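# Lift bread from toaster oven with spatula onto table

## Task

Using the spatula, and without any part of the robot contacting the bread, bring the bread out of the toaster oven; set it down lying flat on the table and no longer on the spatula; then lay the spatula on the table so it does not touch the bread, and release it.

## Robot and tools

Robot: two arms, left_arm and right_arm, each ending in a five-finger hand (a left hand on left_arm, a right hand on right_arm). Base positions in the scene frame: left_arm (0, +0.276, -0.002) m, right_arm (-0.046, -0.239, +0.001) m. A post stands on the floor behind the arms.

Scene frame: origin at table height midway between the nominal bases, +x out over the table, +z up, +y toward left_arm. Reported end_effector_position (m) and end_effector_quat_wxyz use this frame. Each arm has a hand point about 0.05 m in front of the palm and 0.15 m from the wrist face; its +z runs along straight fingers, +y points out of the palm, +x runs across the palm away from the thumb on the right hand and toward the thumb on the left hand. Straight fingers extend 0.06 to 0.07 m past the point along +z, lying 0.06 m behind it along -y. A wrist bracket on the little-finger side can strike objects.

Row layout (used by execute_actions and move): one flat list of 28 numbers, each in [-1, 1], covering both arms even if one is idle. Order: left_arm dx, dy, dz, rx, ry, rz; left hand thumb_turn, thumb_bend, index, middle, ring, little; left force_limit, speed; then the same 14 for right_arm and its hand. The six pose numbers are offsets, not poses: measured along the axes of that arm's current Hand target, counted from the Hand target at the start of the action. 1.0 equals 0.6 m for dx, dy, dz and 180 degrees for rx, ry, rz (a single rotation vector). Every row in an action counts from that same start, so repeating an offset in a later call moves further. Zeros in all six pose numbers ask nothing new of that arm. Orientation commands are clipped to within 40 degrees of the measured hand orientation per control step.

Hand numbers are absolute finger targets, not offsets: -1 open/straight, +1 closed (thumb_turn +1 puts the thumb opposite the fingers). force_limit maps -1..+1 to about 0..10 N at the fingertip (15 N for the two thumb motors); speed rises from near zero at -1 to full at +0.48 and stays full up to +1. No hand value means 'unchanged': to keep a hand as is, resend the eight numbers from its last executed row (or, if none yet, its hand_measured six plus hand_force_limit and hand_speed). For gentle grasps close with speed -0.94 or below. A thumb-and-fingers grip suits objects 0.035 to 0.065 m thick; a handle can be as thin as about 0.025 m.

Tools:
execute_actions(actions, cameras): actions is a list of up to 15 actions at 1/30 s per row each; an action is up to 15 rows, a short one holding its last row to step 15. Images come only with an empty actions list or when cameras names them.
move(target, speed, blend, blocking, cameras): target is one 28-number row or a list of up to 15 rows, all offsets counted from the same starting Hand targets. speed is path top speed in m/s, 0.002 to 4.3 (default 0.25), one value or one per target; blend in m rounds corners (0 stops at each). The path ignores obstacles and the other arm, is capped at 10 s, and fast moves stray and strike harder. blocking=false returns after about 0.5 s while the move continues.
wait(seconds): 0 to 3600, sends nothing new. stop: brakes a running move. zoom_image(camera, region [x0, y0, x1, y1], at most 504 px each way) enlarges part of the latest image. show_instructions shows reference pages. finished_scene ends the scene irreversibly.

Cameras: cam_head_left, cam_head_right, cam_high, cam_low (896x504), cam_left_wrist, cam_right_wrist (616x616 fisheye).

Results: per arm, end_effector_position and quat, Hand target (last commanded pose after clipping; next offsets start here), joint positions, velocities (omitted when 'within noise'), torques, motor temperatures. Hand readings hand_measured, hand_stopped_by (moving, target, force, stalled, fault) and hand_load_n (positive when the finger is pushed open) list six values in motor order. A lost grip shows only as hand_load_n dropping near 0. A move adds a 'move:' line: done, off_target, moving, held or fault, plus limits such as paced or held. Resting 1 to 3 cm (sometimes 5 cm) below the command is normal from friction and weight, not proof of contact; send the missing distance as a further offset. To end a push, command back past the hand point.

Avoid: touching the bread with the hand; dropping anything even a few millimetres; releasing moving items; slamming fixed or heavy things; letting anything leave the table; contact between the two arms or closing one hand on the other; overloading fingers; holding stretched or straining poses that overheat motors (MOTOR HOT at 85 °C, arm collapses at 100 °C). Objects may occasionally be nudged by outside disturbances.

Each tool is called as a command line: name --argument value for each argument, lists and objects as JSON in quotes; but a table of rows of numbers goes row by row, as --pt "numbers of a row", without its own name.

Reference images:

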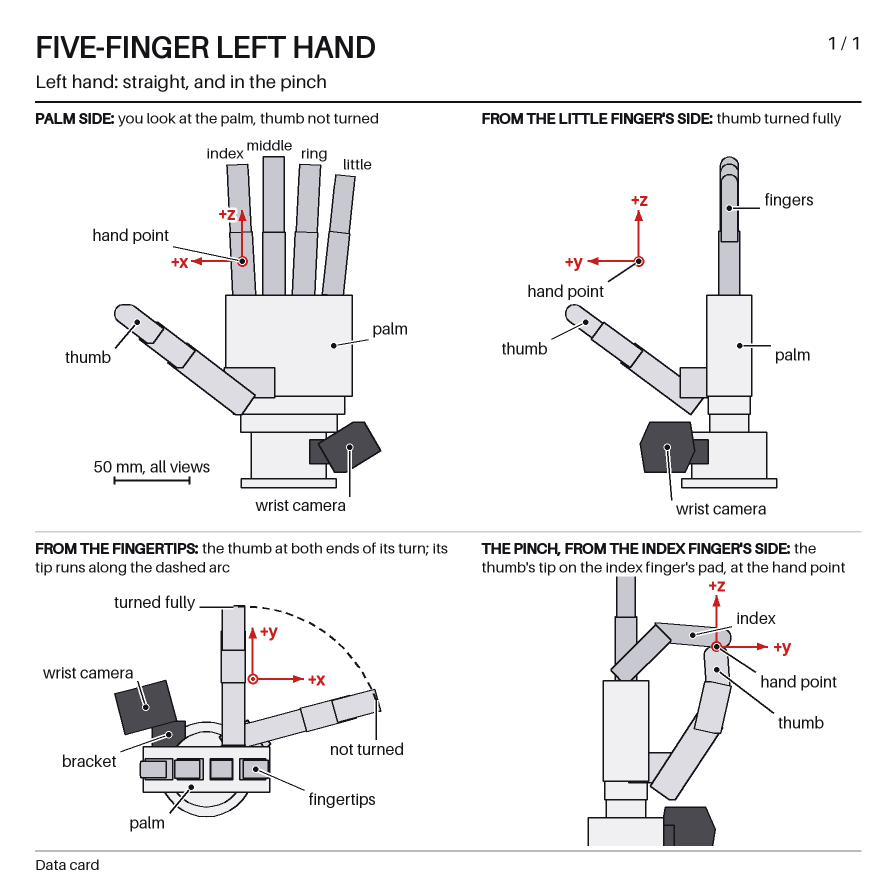

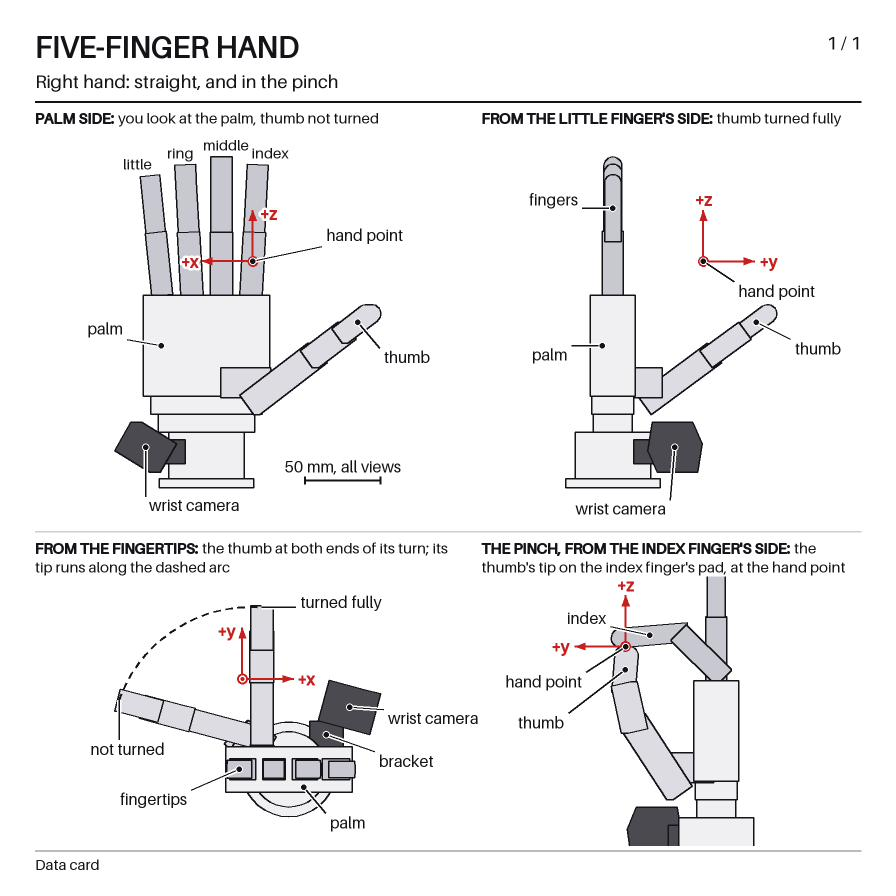

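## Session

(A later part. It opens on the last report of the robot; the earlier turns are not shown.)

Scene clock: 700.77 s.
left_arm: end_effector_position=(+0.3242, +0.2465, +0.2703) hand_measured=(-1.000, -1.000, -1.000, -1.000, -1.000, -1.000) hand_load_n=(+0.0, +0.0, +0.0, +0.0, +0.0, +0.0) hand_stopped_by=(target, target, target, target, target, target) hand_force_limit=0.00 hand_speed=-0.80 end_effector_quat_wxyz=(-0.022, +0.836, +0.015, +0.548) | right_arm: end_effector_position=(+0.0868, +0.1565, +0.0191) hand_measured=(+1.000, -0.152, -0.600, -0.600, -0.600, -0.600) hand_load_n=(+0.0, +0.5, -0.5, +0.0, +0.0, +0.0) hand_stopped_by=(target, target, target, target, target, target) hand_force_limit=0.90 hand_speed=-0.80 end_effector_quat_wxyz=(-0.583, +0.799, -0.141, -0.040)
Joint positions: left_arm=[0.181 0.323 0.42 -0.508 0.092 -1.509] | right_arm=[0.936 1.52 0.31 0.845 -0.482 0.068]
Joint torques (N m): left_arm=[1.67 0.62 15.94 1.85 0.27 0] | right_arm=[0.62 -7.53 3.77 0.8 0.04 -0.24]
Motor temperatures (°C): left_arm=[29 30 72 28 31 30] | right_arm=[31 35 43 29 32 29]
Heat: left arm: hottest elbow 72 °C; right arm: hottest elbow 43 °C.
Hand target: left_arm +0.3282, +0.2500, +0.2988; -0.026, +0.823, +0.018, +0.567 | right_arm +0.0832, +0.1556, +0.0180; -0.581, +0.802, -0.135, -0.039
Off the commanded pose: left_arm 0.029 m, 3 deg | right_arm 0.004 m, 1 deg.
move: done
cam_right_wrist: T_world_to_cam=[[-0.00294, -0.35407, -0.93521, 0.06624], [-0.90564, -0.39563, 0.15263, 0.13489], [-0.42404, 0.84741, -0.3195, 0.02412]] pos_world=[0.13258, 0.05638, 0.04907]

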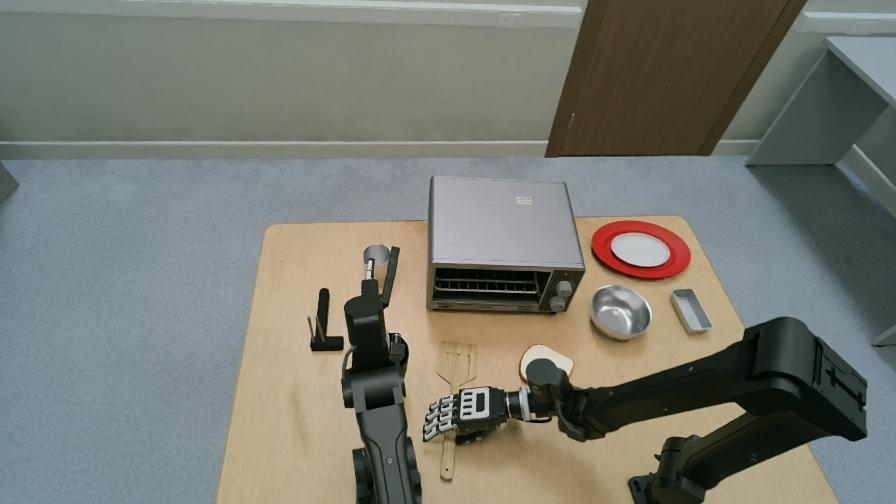

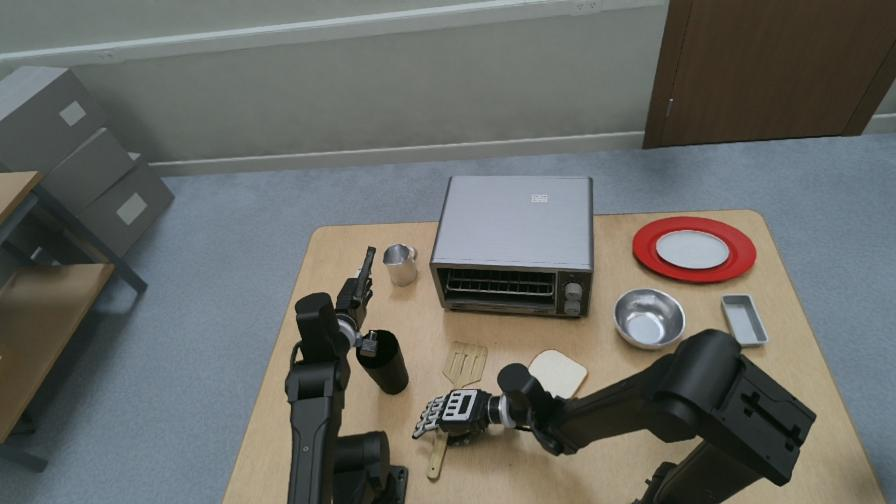

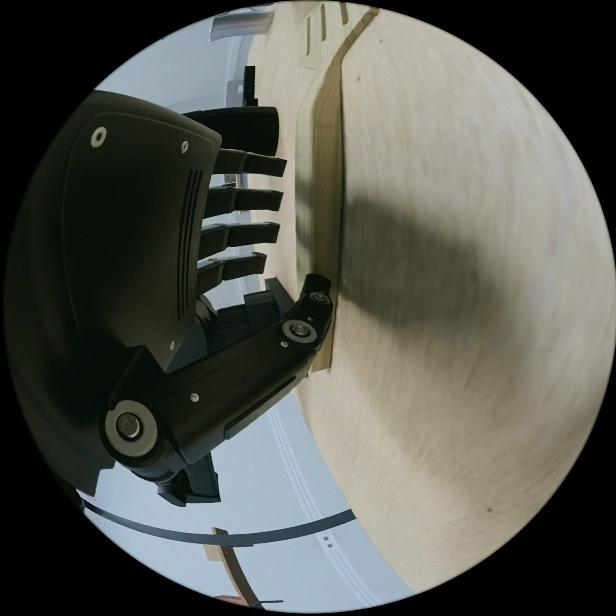

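move --pt "0 0 0 0 0 0 -1 -1 -1 -1 -1 -1 0 -0.8 0.0012 -0.0034 -0.0221 0 0 0 1 -0.15 -0.6 -0.6 -0.6 -0.6 0.9 -0.8" --pt "0 0 0 0 0 0 -1 -1 -1 -1 -1 -1 0 -0.8 -0.0114 -0.056 -0.0404 0 0 0 1 -0.15 -0.6 -0.6 -0.6 -0.6 0.9 -0.8" --speed 0.03 --cameras '["cam_head_left","cam_head_right","cam_right_wrist"]'

zoom_image --camera "cam_head_right" --region '[415, 330, 535, 490]'

Scene clock: 703.53 s.
left_arm: end_effector_position=(+0.3242, +0.2465, +0.2703) hand_measured=(-1.000, -1.000, -1.000, -1.000, -1.000, -1.000) hand_load_n=(+0.0, -0.5, +0.0, +0.0, +0.0, +0.0) hand_stopped_by=(target, target, target, target, target, target) hand_force_limit=0.00 hand_speed=-0.80 end_effector_quat_wxyz=(-0.022, +0.836, +0.015, +0.548) | right_arm: end_effector_position=(+0.0740, +0.1390, +0.0492) hand_measured=(+1.000, -0.152, -0.600, -0.600, -0.600, -0.600) hand_load_n=(+0.0, +0.0, +0.0, +0.0, +0.0, +0.0) hand_stopped_by=(target, target, target, target, target, target) hand_force_limit=0.90 hand_speed=-0.80 end_effector_quat_wxyz=(-0.573, +0.806, -0.139, -0.048)
Joint positions: left_arm=[0.181 0.323 0.42 -0.508 0.092 -1.509] | right_arm=[0.931 1.299 0.291 0.612 -0.502 0.057]
Joint torques (N m): left_arm=[1.49 0.67 15.97 1.88 0.27 0] | right_arm=[-0.97 -6.77 6.8 0.77 -0.13 -0.23]
Motor temperatures (°C): left_arm=[29 30 72 28 31 30] | right_arm=[31 35 43 29 32 29]
Heat: left arm: hottest elbow 72 °C; right arm: hottest elbow 43 °C.
Hand target: left_arm +0.3282, +0.2500, +0.2988; -0.026, +0.823, +0.018, +0.567 | right_arm +0.0831, +0.1437, +0.0583; -0.581, +0.802, -0.134, -0.039
Off the commanded pose: left_arm 0.029 m, 3 deg | right_arm 0.014 m, 2 deg.
move: off_target (right_arm)
cam_right_wrist: T_world_to_cam=[[-0.0102, -0.37495, -0.92699, 0.0911], [-0.89718, -0.40592, 0.17406, 0.11155], [-0.44155, 0.83345, -0.33226, 0.047]] pos_world=[0.12176, 0.04027, 0.08065]

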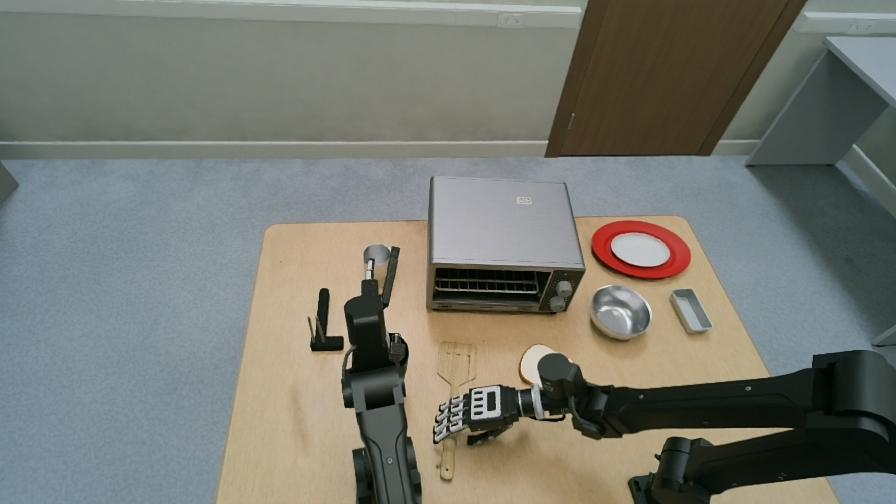

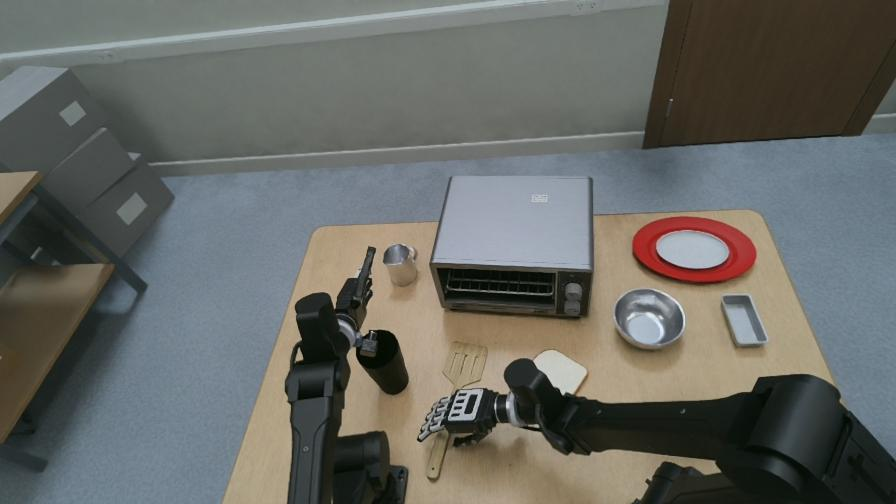

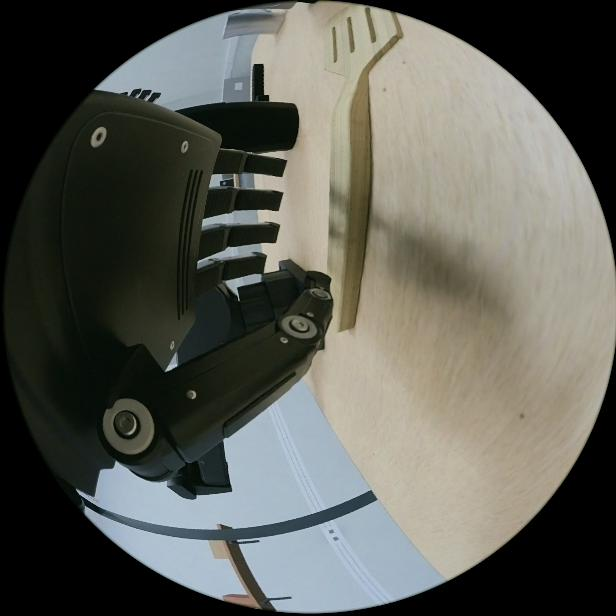

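Scaled by 3.150 from the camera's image (finer frame: 1280x720).

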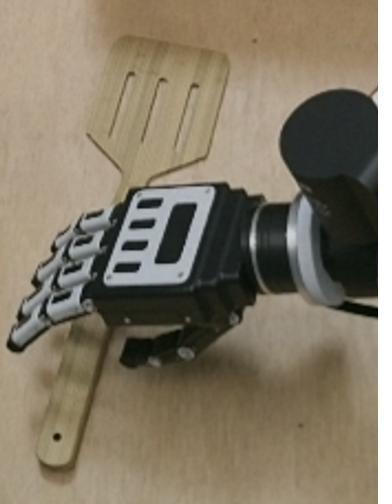

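move --pt "0 0 0 0 0 0 -1 -1 -1 -1 -1 -1 0 -0.8 -0.0439 -0.1843 -0.0646 0 0 0 1 -0.15 -0.6 -0.6 -0.6 -0.6 0.9 -0.8" --pt "0 0 0 0 0 0 -1 -1 -1 -1 -1 -1 0 -0.8 -0.0154 -0.136 -0.2217 0 0 0 1 -0.15 -0.6 -0.6 -0.6 -0.6 0.9 -0.8" --speed 0.12 --blend 0.03 --cameras '["cam_head_left","cam_head_right","cam_high"]'

zoom_image --camera "cam_head_left" --region '[420, 320, 600, 500]'

zoom_image --camera "cam_high" --region '[320, 50, 520, 200]'

Scene clock: 706.50 s.
left_arm: end_effector_position=(+0.3242, +0.2465, +0.2703) hand_measured=(-1.000, -1.000, -1.000, -1.000, -1.000, -1.000) hand_load_n=(-0.5, +0.0, +0.0, +0.0, +0.0, +0.0) hand_stopped_by=(target, target, target, target, target, target) hand_force_limit=0.00 hand_speed=-0.80 end_effector_quat_wxyz=(-0.022, +0.836, +0.015, +0.548) | right_arm: end_effector_position=(+0.0818, +0.0469, +0.1789) hand_measured=(+1.000, -0.152, -0.600, -0.600, -0.600, -0.600) hand_load_n=(+0.0, +0.0, +0.0, +0.0, +0.0, +0.0) hand_stopped_by=(target, target, target, target, target, target) hand_force_limit=0.90 hand_speed=-0.80 end_effector_quat_wxyz=(-0.581, +0.801, -0.136, -0.044)
Joint positions: left_arm=[0.181 0.323 0.42 -0.508 0.092 -1.509] | right_arm=[0.617 0.633 0.404 -0.243 -0.787 -0.104]
Joint torques (N m): left_arm=[1.49 0.73 15.97 1.92 0.26 0.01] | right_arm=[-1.08 -1.49 8.51 0.55 -0.3 -0.19]
Motor temperatures (°C): left_arm=[29 30 72 28 31 30] | right_arm=[31 35 43 29 32 29]
Heat: left arm: hottest elbow 72 °C; right arm: hottest elbow 43 °C.
Hand target: left_arm +0.3282, +0.2500, +0.2988; -0.026, +0.823, +0.018, +0.567 | right_arm +0.0830, +0.0436, +0.1785; -0.581, +0.802, -0.134, -0.039
Off the commanded pose: left_arm 0.029 m, 3 deg | right_arm 0.003 m, 1 deg.
move: done

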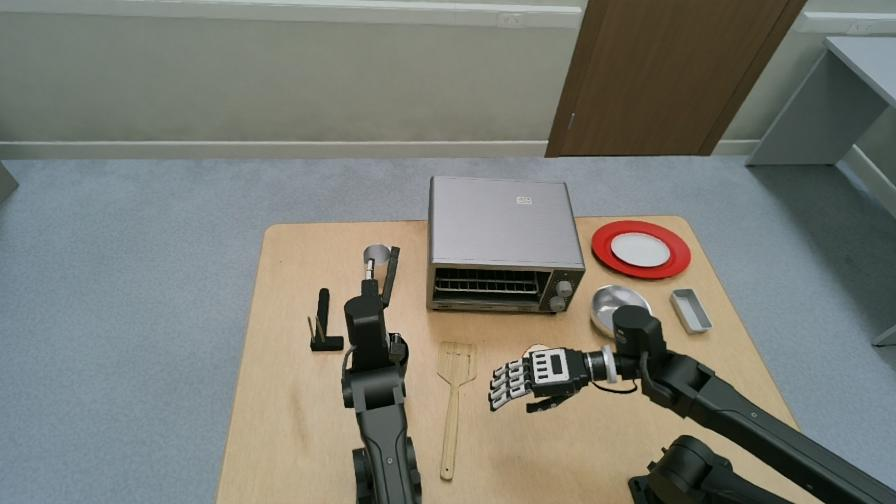

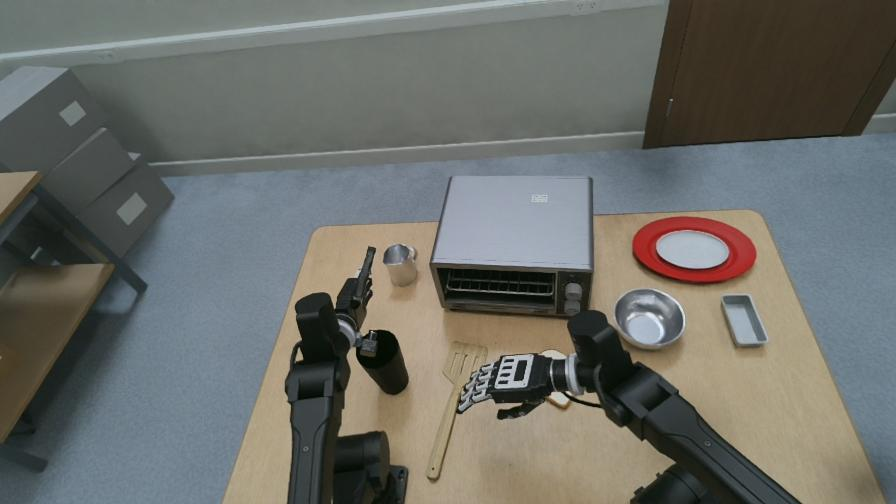

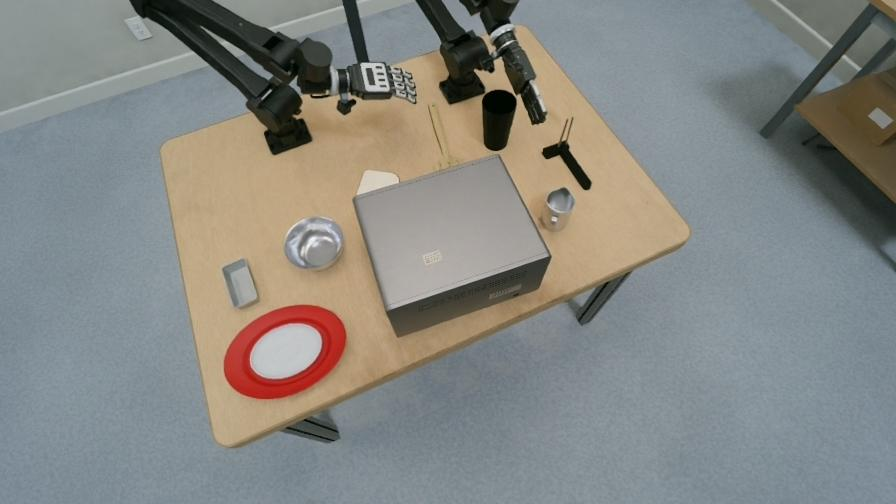

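Scaled by 2.800 from the camera's image (finer frame: 1280x720).

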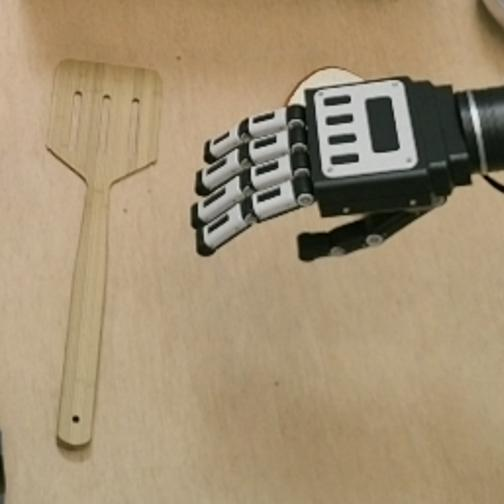

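Scaled by 2.520 from the camera's image (finer frame: 1280x720).

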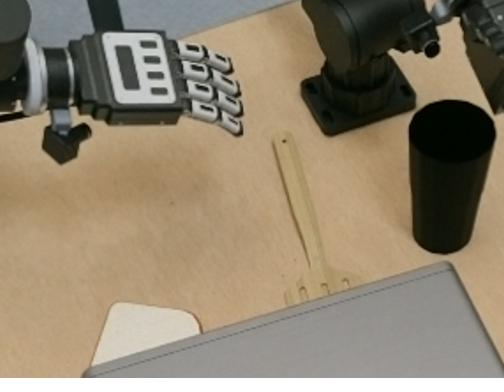

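execute_actions --actions '[]' --cameras '["cam_head_left","cam_high"]'

Scene clock: 706.63 s.
left_arm: end_effector_position=(+0.3242, +0.2465, +0.2703) hand_measured=(-1.000, -1.000, -1.000, -1.000, -1.000, -1.000) hand_load_n=(+0.0, +0.0, +0.0, +0.0, +0.0, +0.0) hand_stopped_by=(target, target, target, target, target, target) hand_force_limit=0.00 hand_speed=-0.80 end_effector_quat_wxyz=(-0.022, +0.836, +0.015, +0.548) | right_arm: end_effector_position=(+0.0819, +0.0469, +0.1789) hand_measured=(+1.000, -0.152, -0.600, -0.600, -0.600, -0.600) hand_load_n=(+0.0, +0.0, +0.0, +0.0, +0.0, +0.0) hand_stopped_by=(target, target, target, target, target, target) hand_force_limit=0.90 hand_speed=-0.80 end_effector_quat_wxyz=(-0.581, +0.801, -0.135, -0.044)
Joint positions: left_arm=[0.181 0.323 0.42 -0.508 0.092 -1.509] | right_arm=[0.617 0.633 0.404 -0.243 -0.787 -0.104]
Joint velocities: within noise
Joint torques (N m): left_arm=[1.49 0.73 15.94 1.88 0.25 0.01] | right_arm=[-1.26 -1.61 8.42 0.58 -0.29 -0.22]
Motor temperatures (°C): left_arm=[29 30 72 28 31 30] | right_arm=[31 35 43 29 32 29]
Heat: left arm: hottest elbow 72 °C; right arm: hottest elbow 43 °C.
Hand target: left_arm +0.3282, +0.2500, +0.2988; -0.026, +0.823, +0.018, +0.567 | right_arm +0.0830, +0.0436, +0.1785; -0.581, +0.802, -0.134, -0.039
Off the commanded pose: left_arm 0.029 m, 3 deg | right_arm 0.003 m, 1 deg.
Images, in order (width x height): cam_head_left 896x504, cam_high 896x504.

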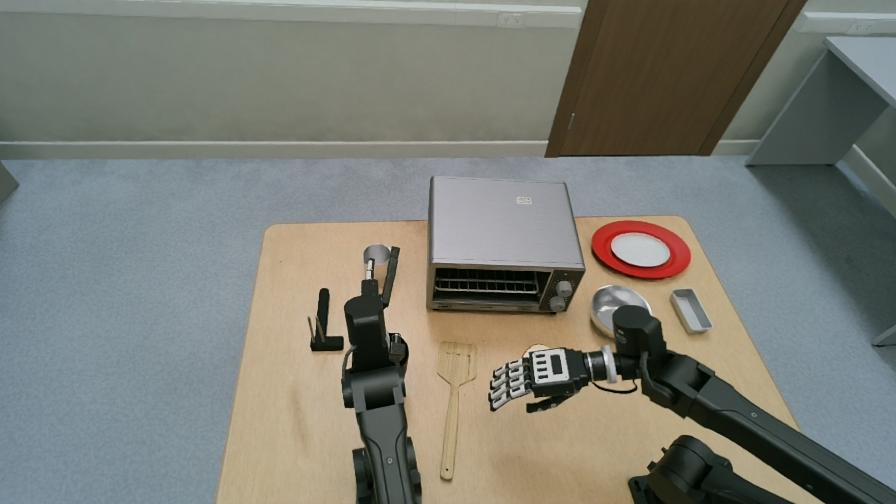

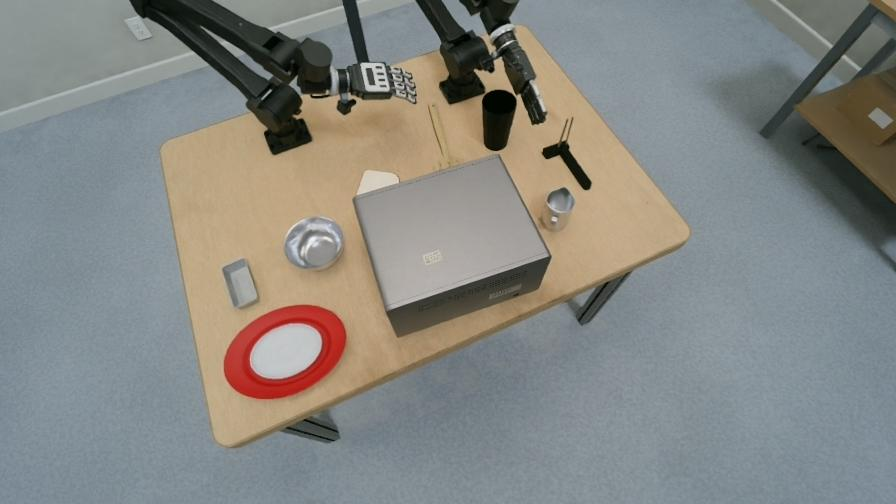

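finished_scene

The scene is finished: the task was done.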